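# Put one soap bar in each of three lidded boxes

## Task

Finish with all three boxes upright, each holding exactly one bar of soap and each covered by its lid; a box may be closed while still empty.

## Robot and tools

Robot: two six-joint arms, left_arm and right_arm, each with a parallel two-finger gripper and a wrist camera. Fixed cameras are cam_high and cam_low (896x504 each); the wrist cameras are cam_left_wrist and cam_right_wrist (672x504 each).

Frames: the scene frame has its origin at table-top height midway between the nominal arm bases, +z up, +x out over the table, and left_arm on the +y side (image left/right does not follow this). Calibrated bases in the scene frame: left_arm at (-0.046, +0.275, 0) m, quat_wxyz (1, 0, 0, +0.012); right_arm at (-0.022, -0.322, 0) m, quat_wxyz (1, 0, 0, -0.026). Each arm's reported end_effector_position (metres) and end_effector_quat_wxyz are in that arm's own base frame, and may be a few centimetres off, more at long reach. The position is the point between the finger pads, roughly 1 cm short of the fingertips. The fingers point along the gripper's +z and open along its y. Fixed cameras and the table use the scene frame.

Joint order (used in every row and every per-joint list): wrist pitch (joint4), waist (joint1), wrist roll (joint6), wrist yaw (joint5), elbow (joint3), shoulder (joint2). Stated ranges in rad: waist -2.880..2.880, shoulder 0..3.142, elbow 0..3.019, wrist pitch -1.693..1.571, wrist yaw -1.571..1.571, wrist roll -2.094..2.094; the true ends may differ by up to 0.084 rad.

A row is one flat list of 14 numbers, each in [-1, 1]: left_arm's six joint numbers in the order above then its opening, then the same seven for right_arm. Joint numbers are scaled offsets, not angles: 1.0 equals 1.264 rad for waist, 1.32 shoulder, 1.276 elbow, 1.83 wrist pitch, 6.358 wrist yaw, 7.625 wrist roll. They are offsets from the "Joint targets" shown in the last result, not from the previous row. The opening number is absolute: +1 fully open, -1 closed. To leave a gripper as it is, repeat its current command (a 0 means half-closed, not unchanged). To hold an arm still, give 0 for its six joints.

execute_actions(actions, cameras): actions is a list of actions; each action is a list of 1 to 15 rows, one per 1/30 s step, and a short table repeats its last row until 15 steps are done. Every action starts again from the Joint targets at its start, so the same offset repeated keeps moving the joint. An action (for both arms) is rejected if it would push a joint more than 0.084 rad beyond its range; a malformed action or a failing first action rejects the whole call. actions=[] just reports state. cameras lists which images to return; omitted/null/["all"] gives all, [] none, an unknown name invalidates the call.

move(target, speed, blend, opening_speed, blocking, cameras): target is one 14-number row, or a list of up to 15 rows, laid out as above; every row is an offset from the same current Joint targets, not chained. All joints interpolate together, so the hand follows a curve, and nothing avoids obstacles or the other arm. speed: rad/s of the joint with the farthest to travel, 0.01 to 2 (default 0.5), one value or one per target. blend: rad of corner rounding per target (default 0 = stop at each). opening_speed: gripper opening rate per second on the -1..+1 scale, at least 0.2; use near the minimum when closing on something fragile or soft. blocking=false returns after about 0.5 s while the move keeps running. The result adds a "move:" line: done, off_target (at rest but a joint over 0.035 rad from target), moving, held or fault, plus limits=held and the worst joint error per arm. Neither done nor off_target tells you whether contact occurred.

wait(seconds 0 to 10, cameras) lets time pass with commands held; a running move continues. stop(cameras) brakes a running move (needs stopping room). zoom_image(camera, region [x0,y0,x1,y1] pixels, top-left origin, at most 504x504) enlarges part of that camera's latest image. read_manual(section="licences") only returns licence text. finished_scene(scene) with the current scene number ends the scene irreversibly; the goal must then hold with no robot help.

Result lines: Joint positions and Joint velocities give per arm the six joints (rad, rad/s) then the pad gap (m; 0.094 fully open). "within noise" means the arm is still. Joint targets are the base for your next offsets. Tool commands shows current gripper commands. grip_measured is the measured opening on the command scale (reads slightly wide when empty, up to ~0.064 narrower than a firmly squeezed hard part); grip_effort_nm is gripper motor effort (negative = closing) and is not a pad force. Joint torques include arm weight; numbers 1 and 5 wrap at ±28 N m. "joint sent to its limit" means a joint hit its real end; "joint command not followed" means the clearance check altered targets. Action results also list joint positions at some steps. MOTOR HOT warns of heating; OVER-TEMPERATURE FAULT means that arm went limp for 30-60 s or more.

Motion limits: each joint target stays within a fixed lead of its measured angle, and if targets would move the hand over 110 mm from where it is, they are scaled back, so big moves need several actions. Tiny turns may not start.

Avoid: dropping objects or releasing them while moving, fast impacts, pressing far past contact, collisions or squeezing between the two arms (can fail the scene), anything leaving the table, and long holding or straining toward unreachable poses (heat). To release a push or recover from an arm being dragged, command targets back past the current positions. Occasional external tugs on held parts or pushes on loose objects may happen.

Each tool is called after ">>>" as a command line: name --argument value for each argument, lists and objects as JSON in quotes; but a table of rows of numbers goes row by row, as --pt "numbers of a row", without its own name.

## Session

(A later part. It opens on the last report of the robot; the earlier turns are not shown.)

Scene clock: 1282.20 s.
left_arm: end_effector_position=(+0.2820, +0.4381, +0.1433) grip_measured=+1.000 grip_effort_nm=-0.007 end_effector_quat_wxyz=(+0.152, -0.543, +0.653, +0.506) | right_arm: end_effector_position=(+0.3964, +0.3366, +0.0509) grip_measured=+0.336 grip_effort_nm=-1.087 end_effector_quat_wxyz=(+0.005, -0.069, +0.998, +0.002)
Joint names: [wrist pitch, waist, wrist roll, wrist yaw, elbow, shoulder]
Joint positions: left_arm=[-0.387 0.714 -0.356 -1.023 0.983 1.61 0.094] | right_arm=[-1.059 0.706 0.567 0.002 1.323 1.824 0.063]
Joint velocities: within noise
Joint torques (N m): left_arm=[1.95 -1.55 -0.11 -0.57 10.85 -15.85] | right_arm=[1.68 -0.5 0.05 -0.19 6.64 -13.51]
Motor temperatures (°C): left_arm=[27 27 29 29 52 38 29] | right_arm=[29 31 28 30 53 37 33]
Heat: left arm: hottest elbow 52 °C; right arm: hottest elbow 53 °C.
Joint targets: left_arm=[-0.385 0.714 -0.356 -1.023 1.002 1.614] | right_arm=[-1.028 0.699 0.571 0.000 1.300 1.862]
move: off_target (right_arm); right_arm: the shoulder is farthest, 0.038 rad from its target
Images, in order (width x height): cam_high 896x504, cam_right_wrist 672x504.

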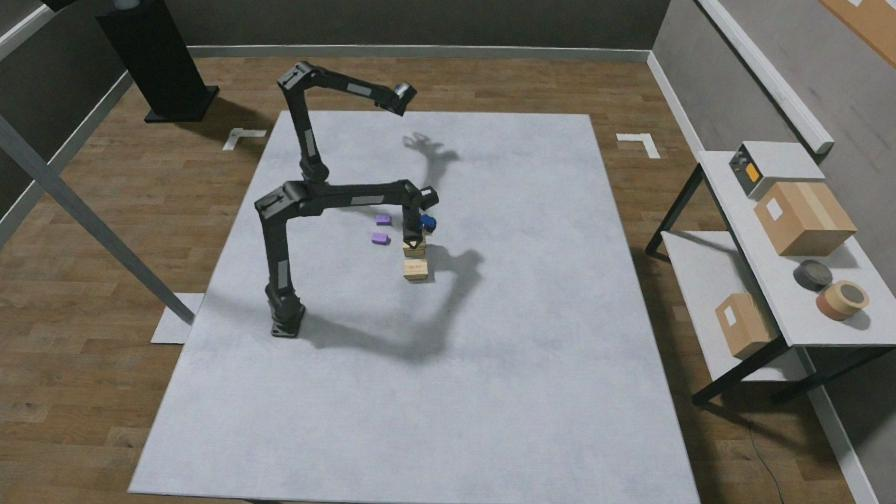

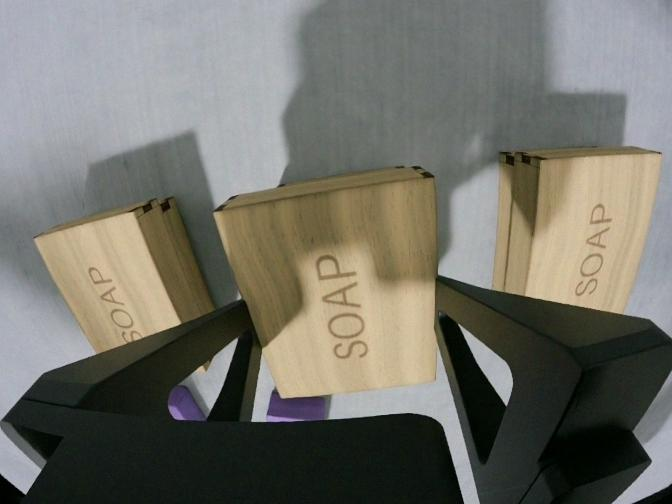

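>>> move --pt "0 0 0 0 0 0 1 -0.0268 0 0 0 0.0313 -0.044 0.15" --pt "0 0 0 0 0 0 1 -0.0268 -0.0024 0 0 0.0313 -0.044 0.15" --pt "0 0 0 0 0 0 1 -0.021 -0.0024 0 0 0.0157 -0.014 0.15" --pt "0 0 0 0 0 0 1 -0.001 -0.0024 0 0 -0.003 0.0005 0.15" --speed 0.06 --cameras '["cam_high","cam_right_wrist"]'

>>> zoom_image --camera "cam_high" --region '[390, 215, 450, 269]'

>>> zoom_image --camera "cam_right_wrist" --region '[190, 140, 460, 300]'

Scene clock: 1320.03 s.
left_arm: end_effector_position=(+0.2820, +0.4381, +0.1433) grip_measured=+1.000 grip_effort_nm=-0.007 end_effector_quat_wxyz=(+0.152, -0.543, +0.653, +0.506) | right_arm: end_effector_position=(+0.3963, +0.3348, +0.0506) grip_measured=+0.336 grip_effort_nm=-1.082 end_effector_quat_wxyz=(+0.004, -0.068, +0.998, +0.002)
Joint names: [wrist pitch, waist, wrist roll, wrist yaw, elbow, shoulder]
Joint positions: left_arm=[-0.387 0.714 -0.356 -1.023 0.983 1.61 0.094] | right_arm=[-1.059 0.703 0.567 0.002 1.32 1.822 0.063]
Joint velocities: within noise
Joint torques (N m): left_arm=[1.96 -1.55 -0.11 -0.57 10.86 -15.85] | right_arm=[1.32 -0.56 0.05 -0.19 6.6 -13.16]
Motor temperatures (°C): left_arm=[27 27 29 29 52 38 29] | right_arm=[29 31 28 30 48 36 33]
Heat: left arm: hottest elbow 52 °C; right arm: hottest elbow 48 °C.
Joint targets: left_arm=[-0.385 0.714 -0.356 -1.023 1.002 1.614] | right_arm=[-1.030 0.696 0.571 0.000 1.296 1.863]
move: off_target (right_arm); right_arm: the shoulder is farthest, 0.040 rad from its target
Images, in order (width x height): cam_high 896x504, cam_right_wrist 672x504.

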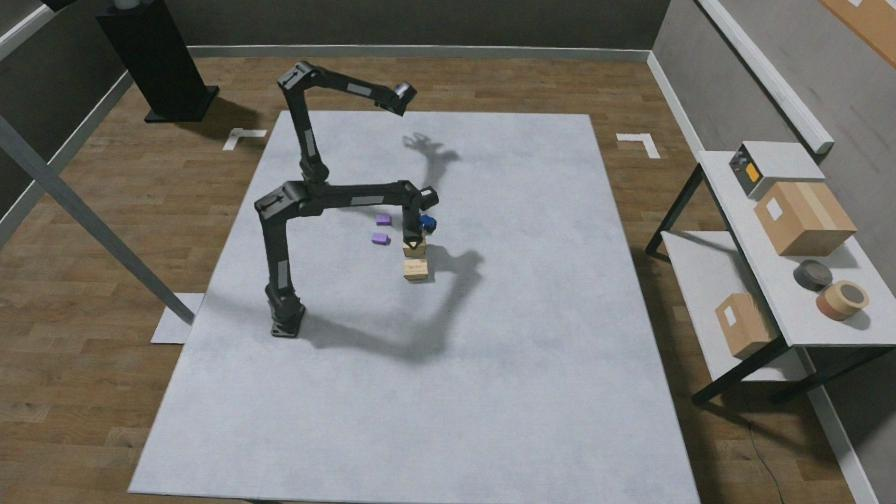

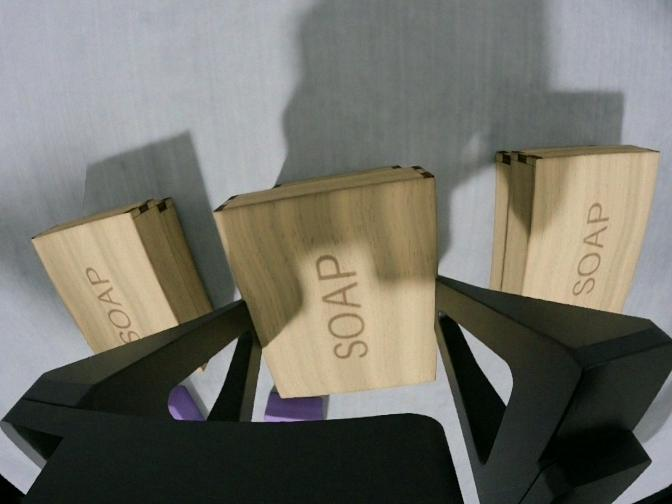

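Scaled by 8.400 from the camera's 896x504 image, which has a finer 1280x720 frame.

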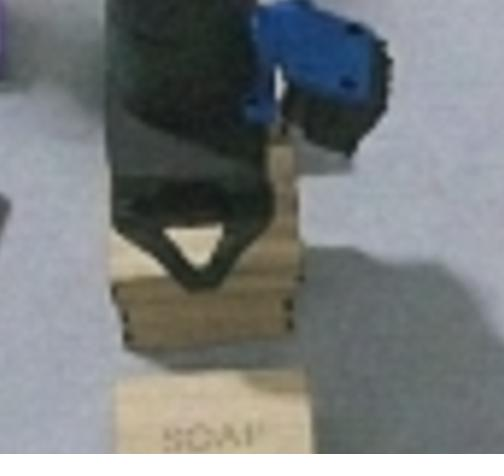

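Scaled by 1.867 from the camera's 672x504 image, which has a finer 960x720 frame.

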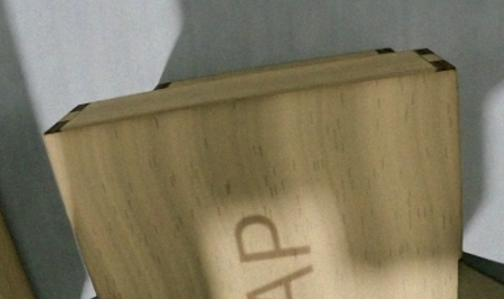

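>>> move --pt "0 0 0 0 0 0 1 -0.026 0 0 0 0.0313 -0.044 0.15" --pt "0 0 0 0 0 0 1 -0.026 -0.0022 0 0 0.0313 -0.044 0.15" --pt "0 0 0 0 0 0 1 -0.021 -0.0022 0 0 0.0157 -0.014 0.15" --pt "0 0 0 0 0 0 1 -0.007 -0.0022 0 0 -0.002 -0.0015 0.15" --speed 0.06 --cameras '["cam_high","cam_low","cam_right_wrist"]'

>>> zoom_image --camera "cam_high" --region '[390, 215, 450, 269]'

>>> zoom_image --camera "cam_right_wrist" --region '[190, 140, 460, 300]'

>>> zoom_image --camera "cam_low" --region '[480, 255, 580, 325]'

Scene clock: 1349.33 s.
left_arm: end_effector_position=(+0.2820, +0.4381, +0.1433) grip_measured=+1.000 grip_effort_nm=-0.007 end_effector_quat_wxyz=(+0.152, -0.543, +0.653, +0.506) | right_arm: end_effector_position=(+0.3953, +0.3324, +0.0508) grip_measured=+0.336 grip_effort_nm=-1.082 end_effector_quat_wxyz=(+0.002, -0.067, +0.998, +0.000)
Joint names: [wrist pitch, waist, wrist roll, wrist yaw, elbow, shoulder]
Joint positions: left_arm=[-0.387 0.714 -0.356 -1.023 0.983 1.61 0.094] | right_arm=[-1.065 0.701 0.567 0.002 1.317 1.82 0.063]
Joint velocities: within noise
Joint torques (N m): left_arm=[1.96 -1.61 -0.11 -0.57 10.85 -15.85] | right_arm=[1.22 -0.62 0.05 -0.18 6.53 -13.33]
Motor temperatures (°C): left_arm=[27 27 29 29 52 38 29] | right_arm=[29 31 28 30 48 36 33]
Heat: left arm: hottest elbow 52 °C; right arm: hottest elbow 48 °C.
Joint targets: left_arm=[-0.385 0.714 -0.356 -1.023 1.002 1.614] | right_arm=[-1.043 0.693 0.571 0.000 1.293 1.860]
move: off_target (right_arm); right_arm: the shoulder is farthest, 0.041 rad from its target
Images, in order (width x height): cam_high 896x504, cam_low 896x504, cam_right_wrist 672x504.

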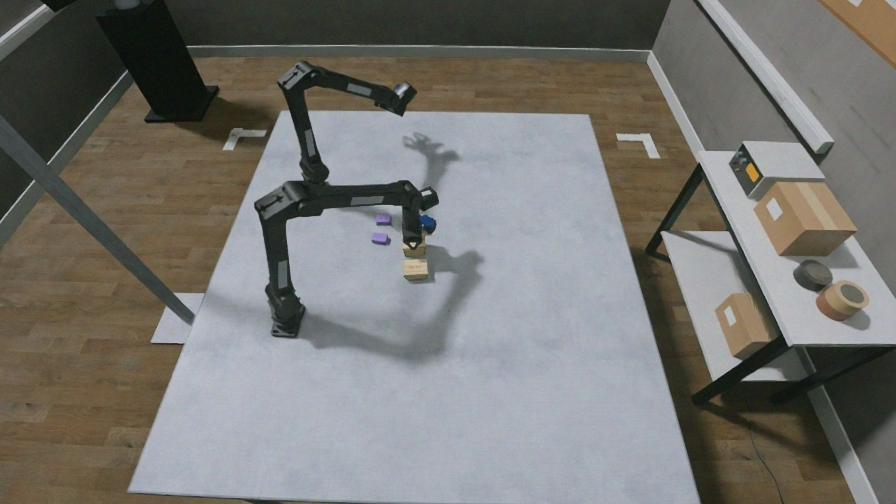

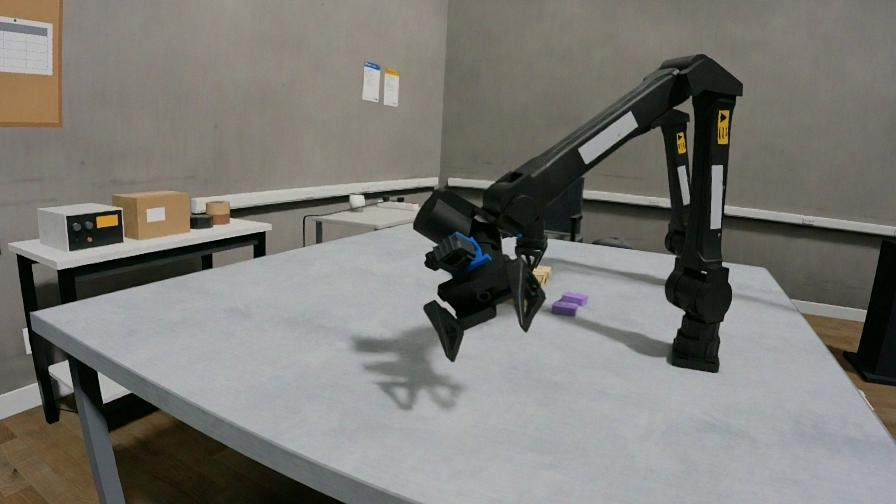

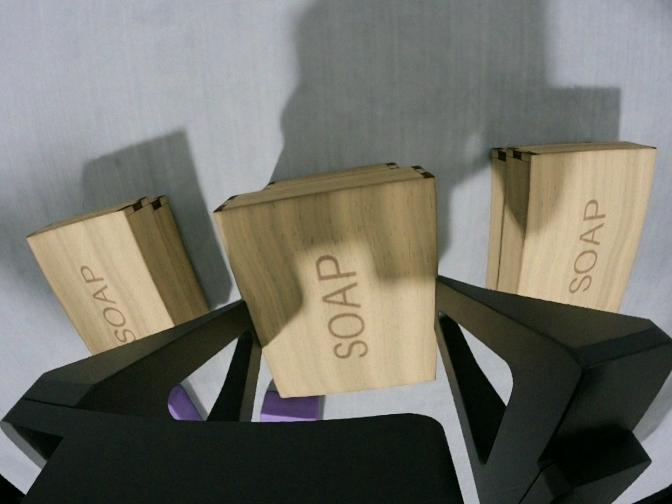

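Scaled by 8.400 from the camera's 896x504 image, which has a finer 1280x720 frame.

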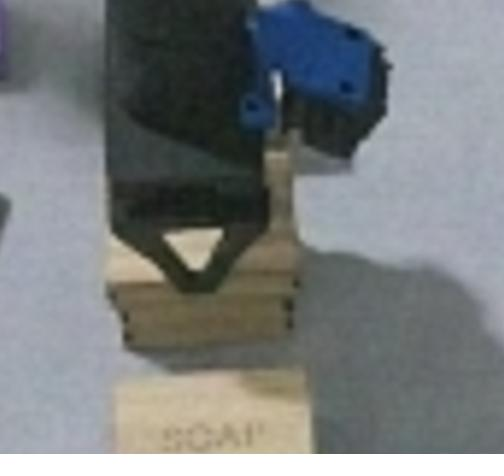

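Scaled by 1.867 from the camera's 672x504 image, which has a finer 960x720 frame.

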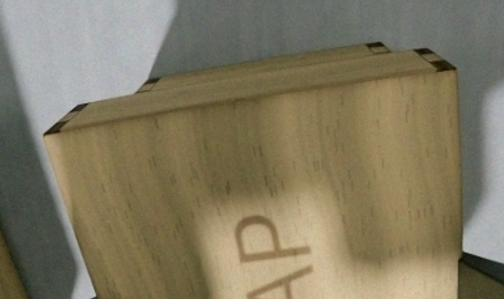

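Scaled by 5.040 from the camera's 896x504 image, which has a finer 1280x720 frame.

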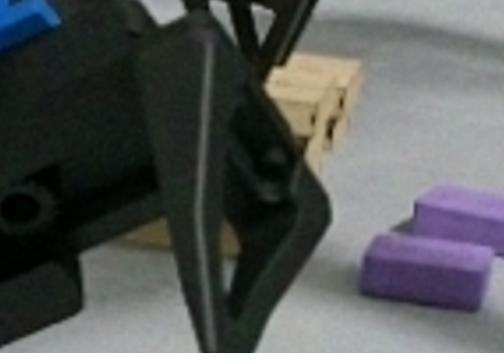

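>>> move --target '[0,0,0,0,0,-0.35,1,0,0,0,0,0,-0.01,0.15]' --cameras '["cam_low"]'

>>> zoom_image --camera "cam_low" --region '[500, 250, 570, 310]'

Scene clock: 1359.17 s.
left_arm: end_effector_position=(+0.2402, +0.4019, +0.3541) grip_measured=+1.000 grip_effort_nm=-0.007 end_effector_quat_wxyz=(-0.341, +0.593, -0.534, -0.496) | right_arm: end_effector_position=(+0.3953, +0.3324, +0.0508) grip_measured=+0.336 grip_effort_nm=-1.072 end_effector_quat_wxyz=(+0.002, -0.067, +0.998, +0.000)
Joint names: [wrist pitch, waist, wrist roll, wrist yaw, elbow, shoulder]
Joint positions: left_arm=[-0.387 0.714 -0.356 -1.023 0.983 1.15 0.094] | right_arm=[-1.065 0.701 0.567 0.002 1.317 1.82 0.063]
Joint velocities: within noise
Joint torques (N m): left_arm=[2.37 -1.61 -0.08 -0.37 13.11 -10.11] | right_arm=[1.18 -0.62 0.05 -0.19 6.53 -14.33]
Motor temperatures (°C): left_arm=[27 27 29 29 52 38 29] | right_arm=[29 31 28 30 47 36 33]
Heat: left arm: hottest elbow 52 °C; right arm: hottest elbow 47 °C.
Joint targets: left_arm=[-0.385 0.714 -0.356 -1.023 1.002 1.152] | right_arm=[-1.043 0.693 0.571 0.000 1.293 1.847]
move: done
Images, in order (width x height): cam_low 896x504.

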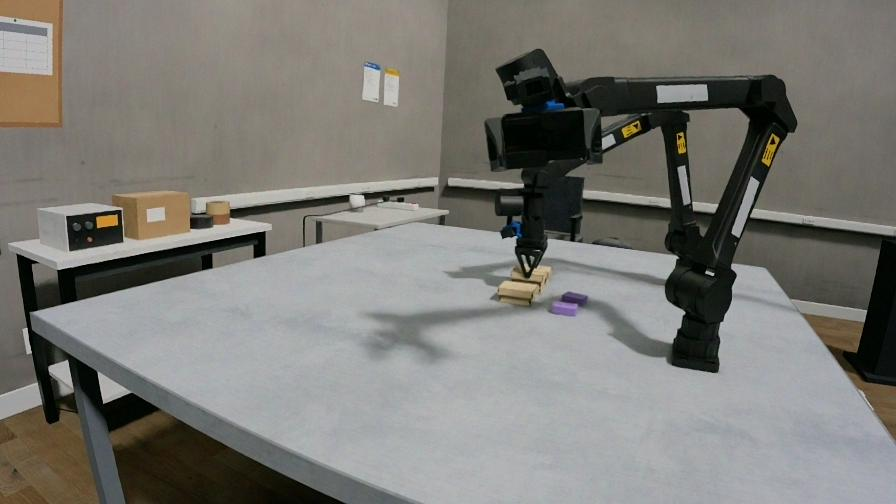

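Scaled by 7.200 from the camera's 896x504 image, which has a finer 1280x720 frame.

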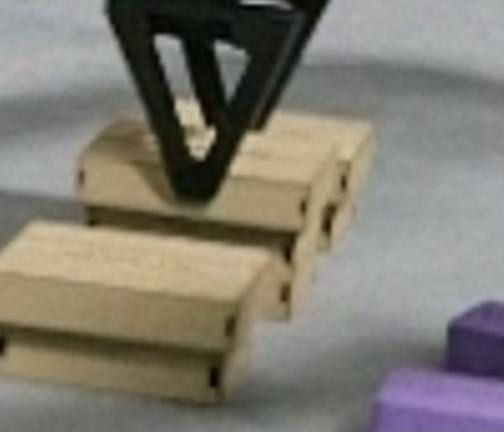

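>>> move --pt "0 0 0 0 0 0 1 -0.017 0 0 0 0.063 -0.032 0.15" --pt "0 0 0 0 0 0 1 -0.017 0.012 0 0 0.063 -0.032 0.15" --pt "0 0 0 0 0 0 1 -0.012 0.012 0 0 0.027 -0.003 0.15" --pt "0 0 0 0 0 0 1 0.003 0.012 0 0 0.005 0.009 0.15" --speed 0.06 --cameras '["cam_high","cam_low","cam_right_wrist"]'

>>> zoom_image --camera "cam_high" --region '[390, 215, 450, 269]'

>>> zoom_image --camera "cam_right_wrist" --region '[190, 140, 460, 300]'

>>> zoom_image --camera "cam_low" --region '[490, 250, 560, 310]'

Scene clock: 1382.40 s.
left_arm: end_effector_position=(+0.2402, +0.4019, +0.3541) grip_measured=+1.000 grip_effort_nm=-0.007 end_effector_quat_wxyz=(-0.341, +0.593, -0.534, -0.496) | right_arm: end_effector_position=(+0.3967, +0.3343, +0.0512) grip_measured=+0.336 grip_effort_nm=-1.077 end_effector_quat_wxyz=(+0.005, -0.067, +0.998, +0.003)
Joint names: [wrist pitch, waist, wrist roll, wrist yaw, elbow, shoulder]
Joint positions: left_arm=[-0.387 0.714 -0.356 -1.023 0.983 1.15 0.094] | right_arm=[-1.057 0.702 0.567 0.002 1.318 1.82 0.063]
Joint velocities: within noise
Joint torques (N m): left_arm=[2.36 -1.61 -0.08 -0.37 13.01 -10.17] | right_arm=[1.1 0.67 0.05 -0.19 7.05 -13.39]
Motor temperatures (°C): left_arm=[27 27 29 29 54 37 29] | right_arm=[29 31 28 30 47 35 33]
Heat: left arm: hottest elbow 54 °C; right arm: hottest elbow 47 °C.
Joint targets: left_arm=[-0.385 0.714 -0.356 -1.023 1.002 1.152] | right_arm=[-1.038 0.708 0.571 0.000 1.300 1.859]
move: off_target (right_arm); right_arm: the shoulder is farthest, 0.039 rad from its target
Images, in order (width x height): cam_high 896x504, cam_low 896x504, cam_right_wrist 672x504.

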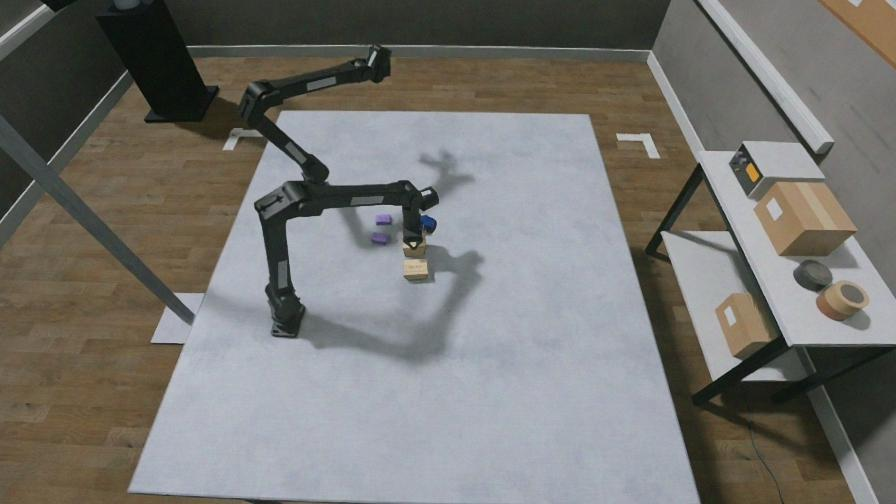

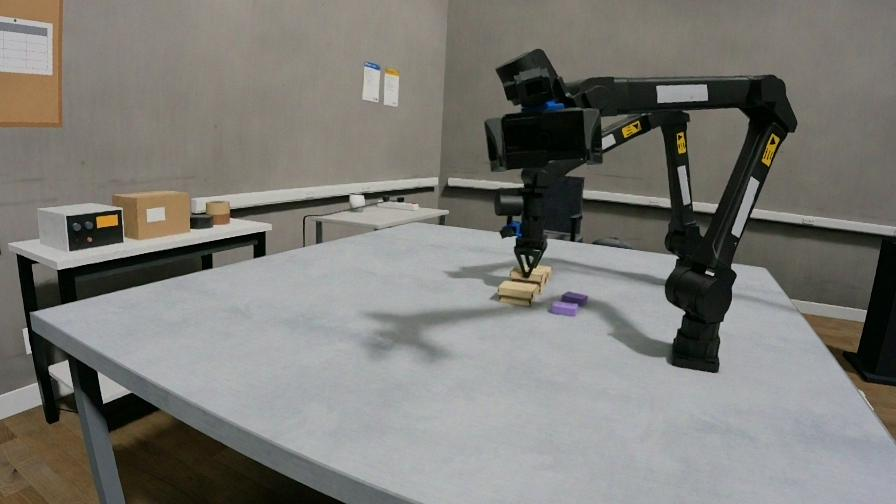

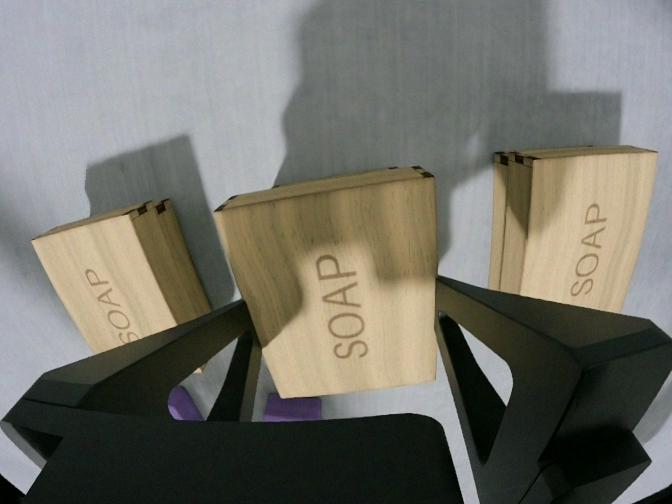

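Scaled by 8.400 from the camera's 896x504 image, which has a finer 1280x720 frame.

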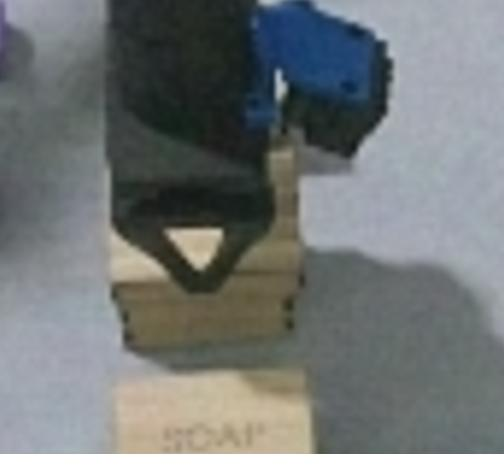

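Scaled by 1.867 from the camera's 672x504 image, which has a finer 960x720 frame.

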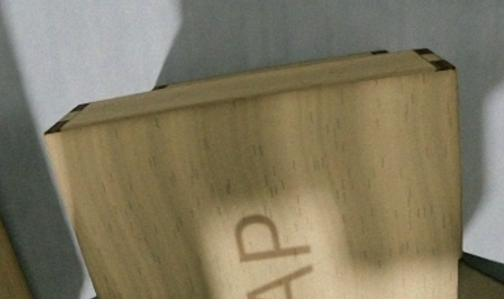

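Scaled by 7.200 from the camera's 896x504 image, which has a finer 1280x720 frame.

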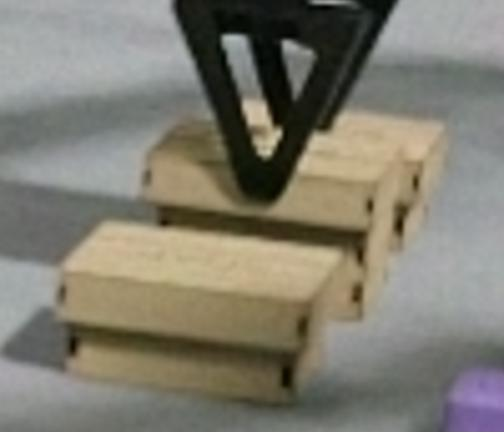

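>>> zoom_image --camera "cam_right_wrist" --region '[200, 145, 300, 225]'

>>> zoom_image --camera "cam_right_wrist" --region '[350, 130, 450, 210]'

Scaled by 5.040 from the camera's 672x504 image, which has a finer 960x720 frame.

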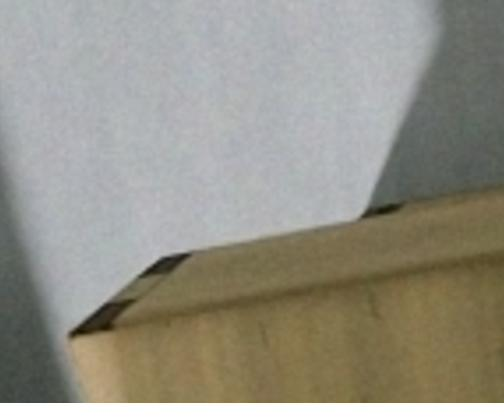

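Scaled by 5.040 from the camera's 672x504 image, which has a finer 960x720 frame.

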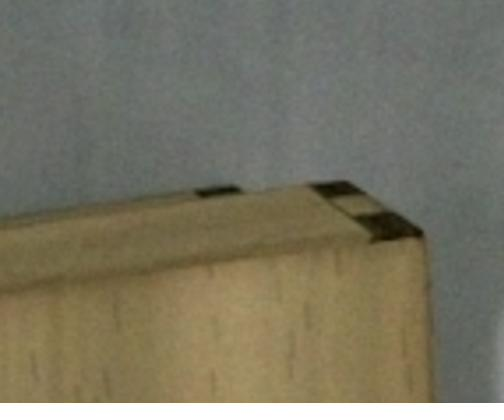

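>>> zoom_image --camera "cam_high" --region '[398, 240, 434, 266]'

>>> zoom_image --camera "cam_low" --region '[495, 255, 555, 305]'

Scaled by 14.000 from the camera's 896x504 image, which has a finer 1280x720 frame.

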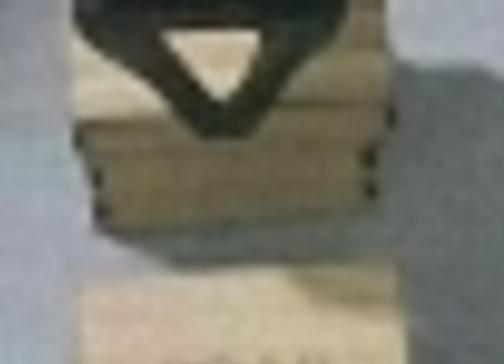

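Scaled by 8.400 from the camera's 896x504 image, which has a finer 1280x720 frame.

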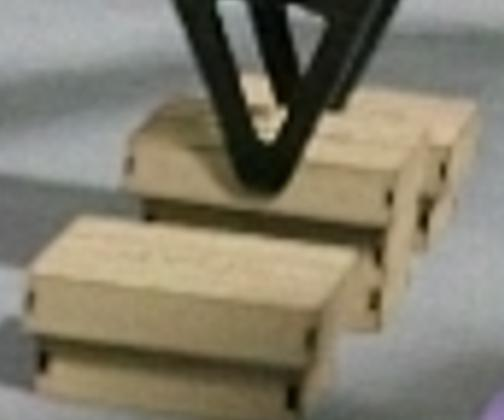

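>>> move --pt "0 0 0 0 0 0 1 -0.023 0 0 0 0.0666 -0.032 0.15" --pt "0 0 0 0 0 0 1 -0.023 -0.011 0 0 0.0666 -0.032 0.15" --pt "0 0 0 0 0 0 1 -0.018 -0.011 0 0 0.043 -0.0053 0.15" --speed 0.06 --cameras '["cam_high","cam_low","cam_right_wrist"]'

>>> zoom_image --camera "cam_high" --region '[390, 215, 450, 269]'

>>> zoom_image --camera "cam_right_wrist" --region '[190, 140, 460, 300]'

>>> zoom_image --camera "cam_low" --region '[495, 255, 555, 305]'

Scene clock: 1447.00 s.
left_arm: end_effector_position=(+0.2402, +0.4019, +0.3541) grip_measured=+1.000 grip_effort_nm=-0.002 end_effector_quat_wxyz=(-0.341, +0.593, -0.534, -0.496) | right_arm: end_effector_position=(+0.3981, +0.3350, +0.0516) grip_measured=+0.336 grip_effort_nm=-1.077 end_effector_quat_wxyz=(+0.002, -0.067, +0.998, +0.000)
Joint names: [wrist pitch, waist, wrist roll, wrist yaw, elbow, shoulder]
Joint positions: left_arm=[-0.387 0.714 -0.356 -1.023 0.983 1.15 0.094] | right_arm=[-1.071 0.701 0.567 0.002 1.331 1.828 0.063]
Joint velocities: within noise
Joint torques (N m): left_arm=[2.37 -1.61 -0.08 -0.37 13.01 -10.11] | right_arm=[0.46 -0.5 0.05 -0.19 10.56 -14.92]
Motor temperatures (°C): left_arm=[27 27 29 28 57 35 29] | right_arm=[29 31 28 30 47 35 33]
Heat: left arm: hottest elbow 57 °C; right arm: hottest elbow 47 °C.
Joint targets: left_arm=[-0.385 0.714 -0.356 -1.023 1.002 1.152] | right_arm=[-1.071 0.694 0.571 0.000 1.354 1.852]
move: done
Images, in order (width x height): cam_high 896x504, cam_low 896x504, cam_right_wrist 672x504.

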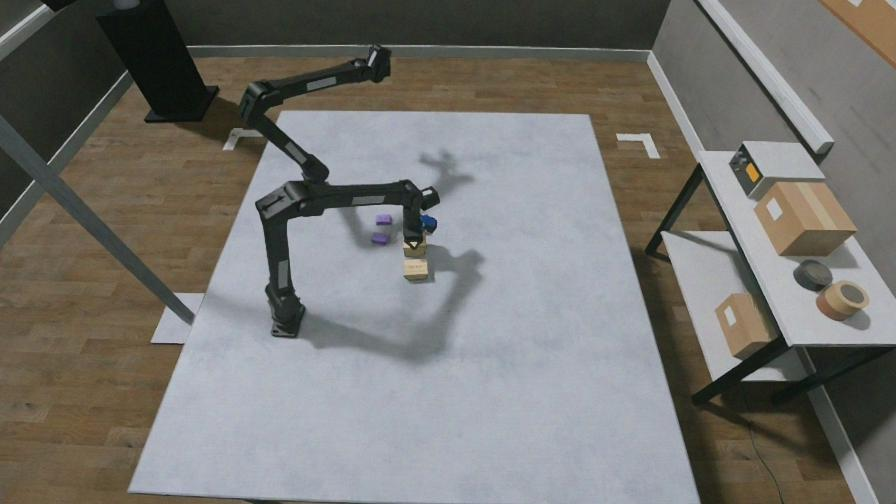

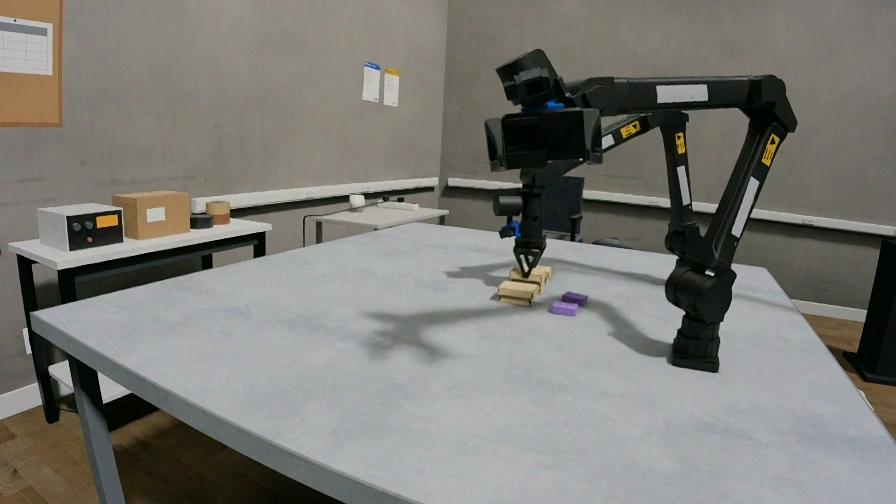

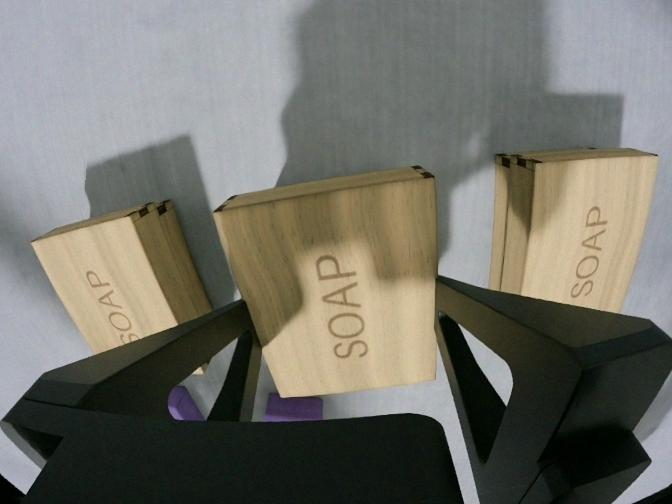

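Scaled by 8.400 from the camera's 896x504 image, which has a finer 1280x720 frame.

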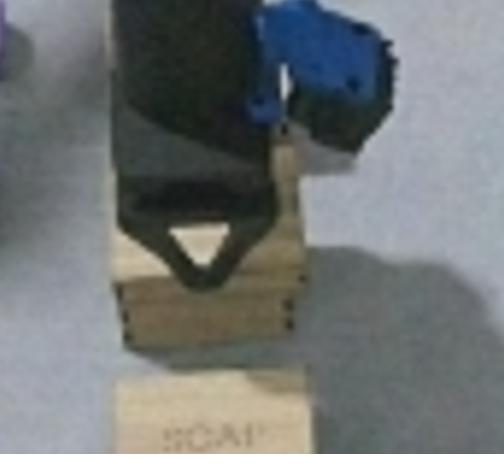

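Scaled by 1.867 from the camera's 672x504 image, which has a finer 960x720 frame.

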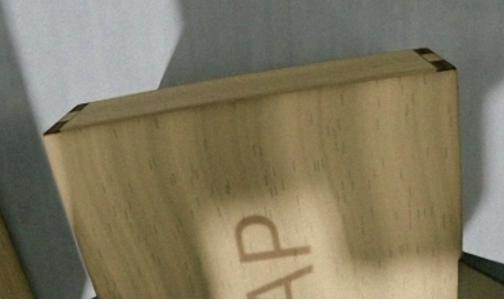

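Scaled by 8.400 from the camera's 896x504 image, which has a finer 1280x720 frame.

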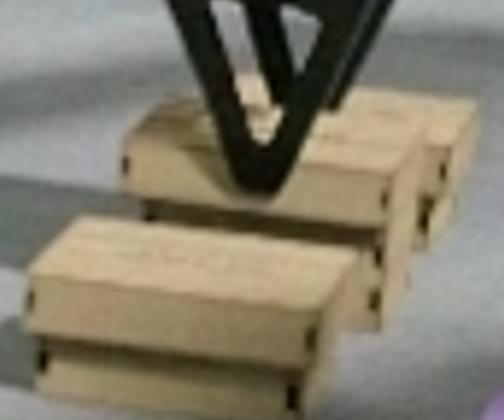

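>>> move --pt "0 0 0 0 0 0 1 0 0 0 0 -0.016 0.006 0.15" --pt "0 0 0 0 0 0 1 0.012 0 0 0 -0.0345 0.0125 0.15" --speed 0.06 --cameras '["cam_high","cam_low"]'

>>> zoom_image --camera "cam_low" --region '[495, 255, 555, 305]'

>>> zoom_image --camera "cam_high" --region '[390, 215, 450, 269]'

Scene clock: 1460.57 s.
left_arm: end_effector_position=(+0.2402, +0.4019, +0.3541) grip_measured=+1.000 grip_effort_nm=-0.007 end_effector_quat_wxyz=(-0.341, +0.593, -0.534, -0.496) | right_arm: end_effector_position=(+0.3986, +0.3354, +0.0509) grip_measured=+0.336 grip_effort_nm=-1.072 end_effector_quat_wxyz=(+0.003, -0.067, +0.998, +0.001)
Joint names: [wrist pitch, waist, wrist roll, wrist yaw, elbow, shoulder]
Joint positions: left_arm=[-0.387 0.714 -0.356 -1.023 0.983 1.15 0.094] | right_arm=[-1.067 0.701 0.567 0.002 1.33 1.829 0.063]
Joint velocities: within noise
Joint torques (N m): left_arm=[2.36 -1.61 -0.08 -0.37 13.01 -10.11] | right_arm=[1.05 -0.5 0.05 -0.19 6.91 -13.45]
Motor temperatures (°C): left_arm=[27 27 29 28 57 35 29] | right_arm=[29 31 28 30 49 35 33]
Heat: left arm: hottest elbow 57 °C; right arm: hottest elbow 49 °C.
Joint targets: left_arm=[-0.385 0.714 -0.356 -1.023 1.002 1.152] | right_arm=[-1.048 0.694 0.571 0.000 1.310 1.869]
move: off_target (right_arm); right_arm: the shoulder is farthest, 0.040 rad from its target
Images, in order (width x height): cam_high 896x504, cam_low 896x504.

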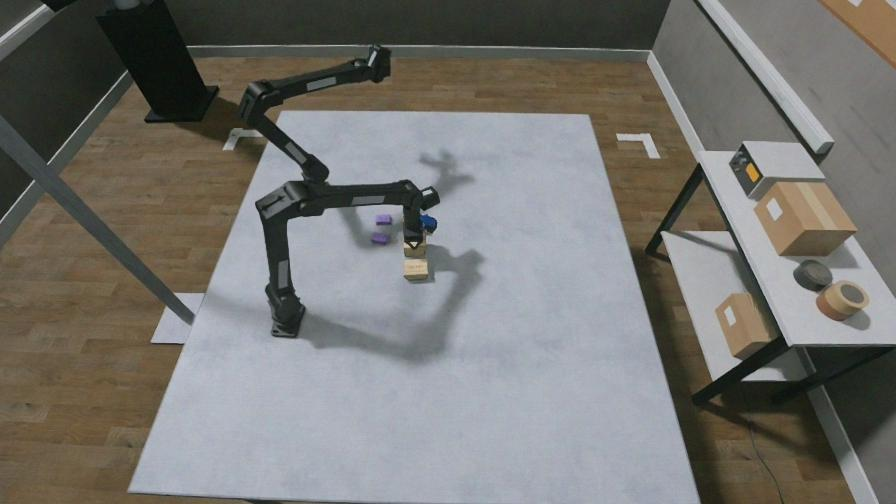

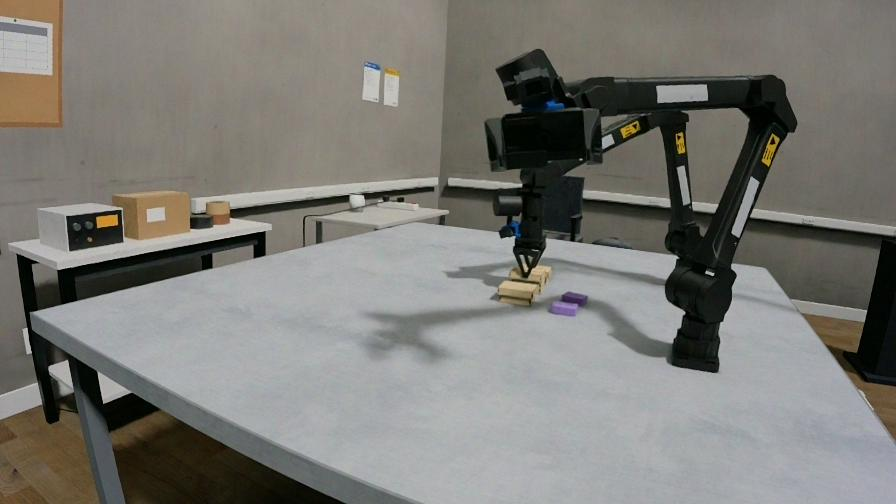

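Scaled by 8.400 from the camera's 896x504 image, which has a finer 1280x720 frame.

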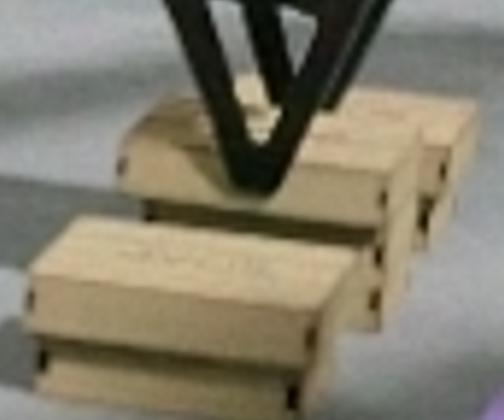

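Scaled by 8.400 from the camera's 896x504 image, which has a finer 1280x720 frame.

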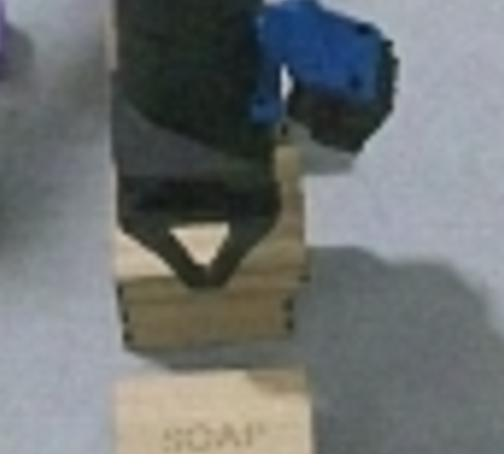

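>>> move --pt "0 0 0 0 0 0 1 -0.0075 0 0 0 -0.0055 -0.003 0.15" --pt "0 0 0 0 0 0 1 -0.0075 0.017 0 0 -0.0055 -0.003 0.15" --speed 0.03 --cameras '["cam_high","cam_low","cam_right_wrist"]'

>>> zoom_image --camera "cam_low" --region '[495, 255, 555, 305]'

>>> zoom_image --camera "cam_high" --region '[390, 215, 450, 269]'

>>> zoom_image --camera "cam_right_wrist" --region '[190, 140, 460, 300]'

Scene clock: 1490.10 s.
left_arm: end_effector_position=(+0.2402, +0.4019, +0.3541) grip_measured=+1.000 grip_effort_nm=-0.012 end_effector_quat_wxyz=(-0.341, +0.593, -0.534, -0.496) | right_arm: end_effector_position=(+0.3970, +0.3368, +0.0507) grip_measured=+0.336 grip_effort_nm=-1.077 end_effector_quat_wxyz=(+0.003, -0.069, +0.998, +0.000)
Joint names: [wrist pitch, waist, wrist roll, wrist yaw, elbow, shoulder]
Joint positions: left_arm=[-0.387 0.714 -0.356 -1.023 0.983 1.15 0.094] | right_arm=[-1.067 0.705 0.567 0.003 1.33 1.829 0.063]
Joint velocities: within noise
Joint torques (N m): left_arm=[2.36 -1.61 -0.08 -0.37 13.03 -10.17] | right_arm=[0.57 0.85 0.05 -0.22 6.37 -13.74]
Motor temperatures (°C): left_arm=[27 27 29 28 58 35 29] | right_arm=[29 31 28 30 48 35 33]
Heat: left arm: hottest elbow 58 °C; right arm: hottest elbow 48 °C.
Joint targets: left_arm=[-0.385 0.714 -0.356 -1.023 1.002 1.152] | right_arm=[-1.062 0.716 0.571 0.000 1.303 1.865]
move: off_target (right_arm); right_arm: the shoulder is farthest, 0.036 rad from its target
Images, in order (width x height): cam_high 896x504, cam_low 896x504, cam_right_wrist 672x504.

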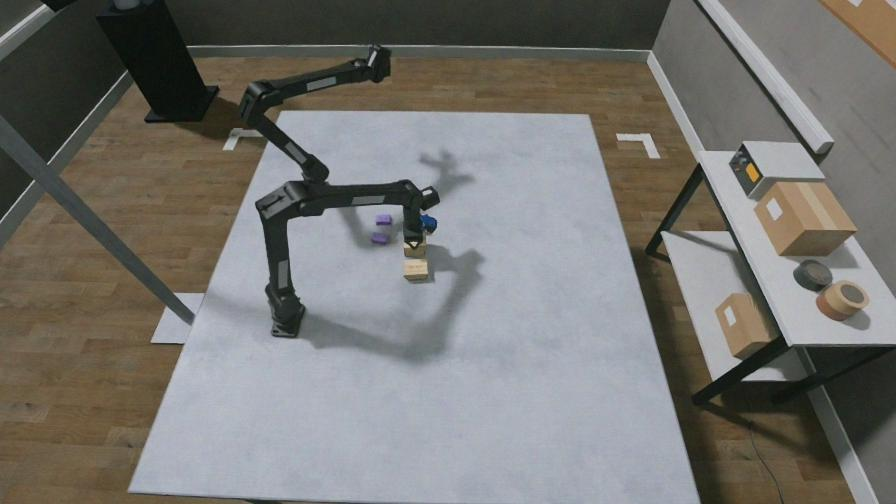

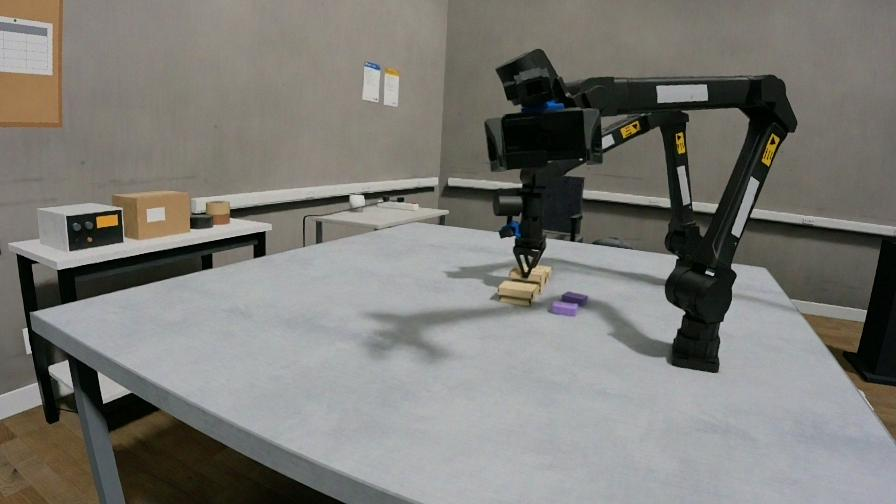

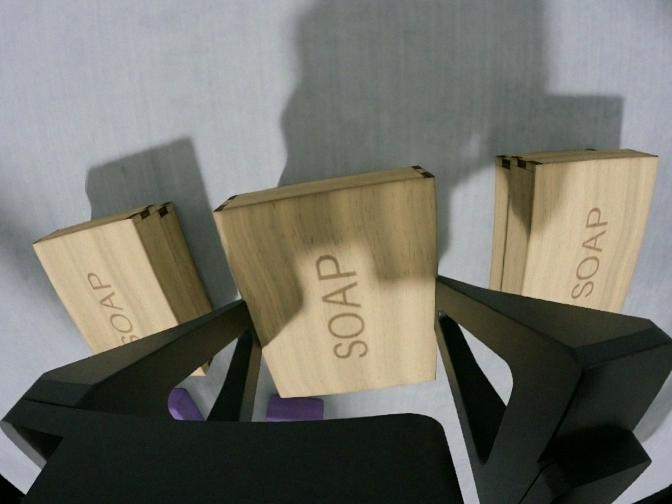

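Scaled by 8.400 from the camera's 896x504 image, which has a finer 1280x720 frame.

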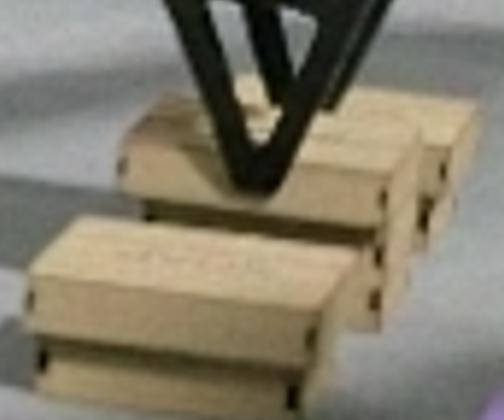

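Scaled by 8.400 from the camera's 896x504 image, which has a finer 1280x720 frame.

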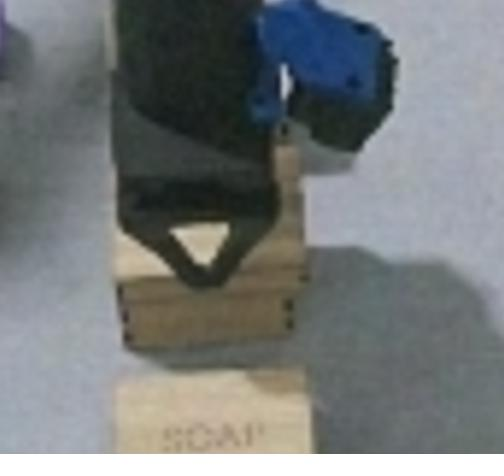

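Scaled by 1.867 from the camera's 672x504 image, which has a finer 960x720 frame.

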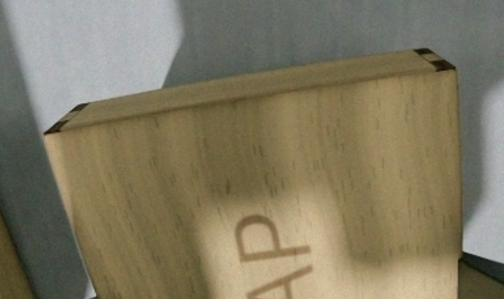

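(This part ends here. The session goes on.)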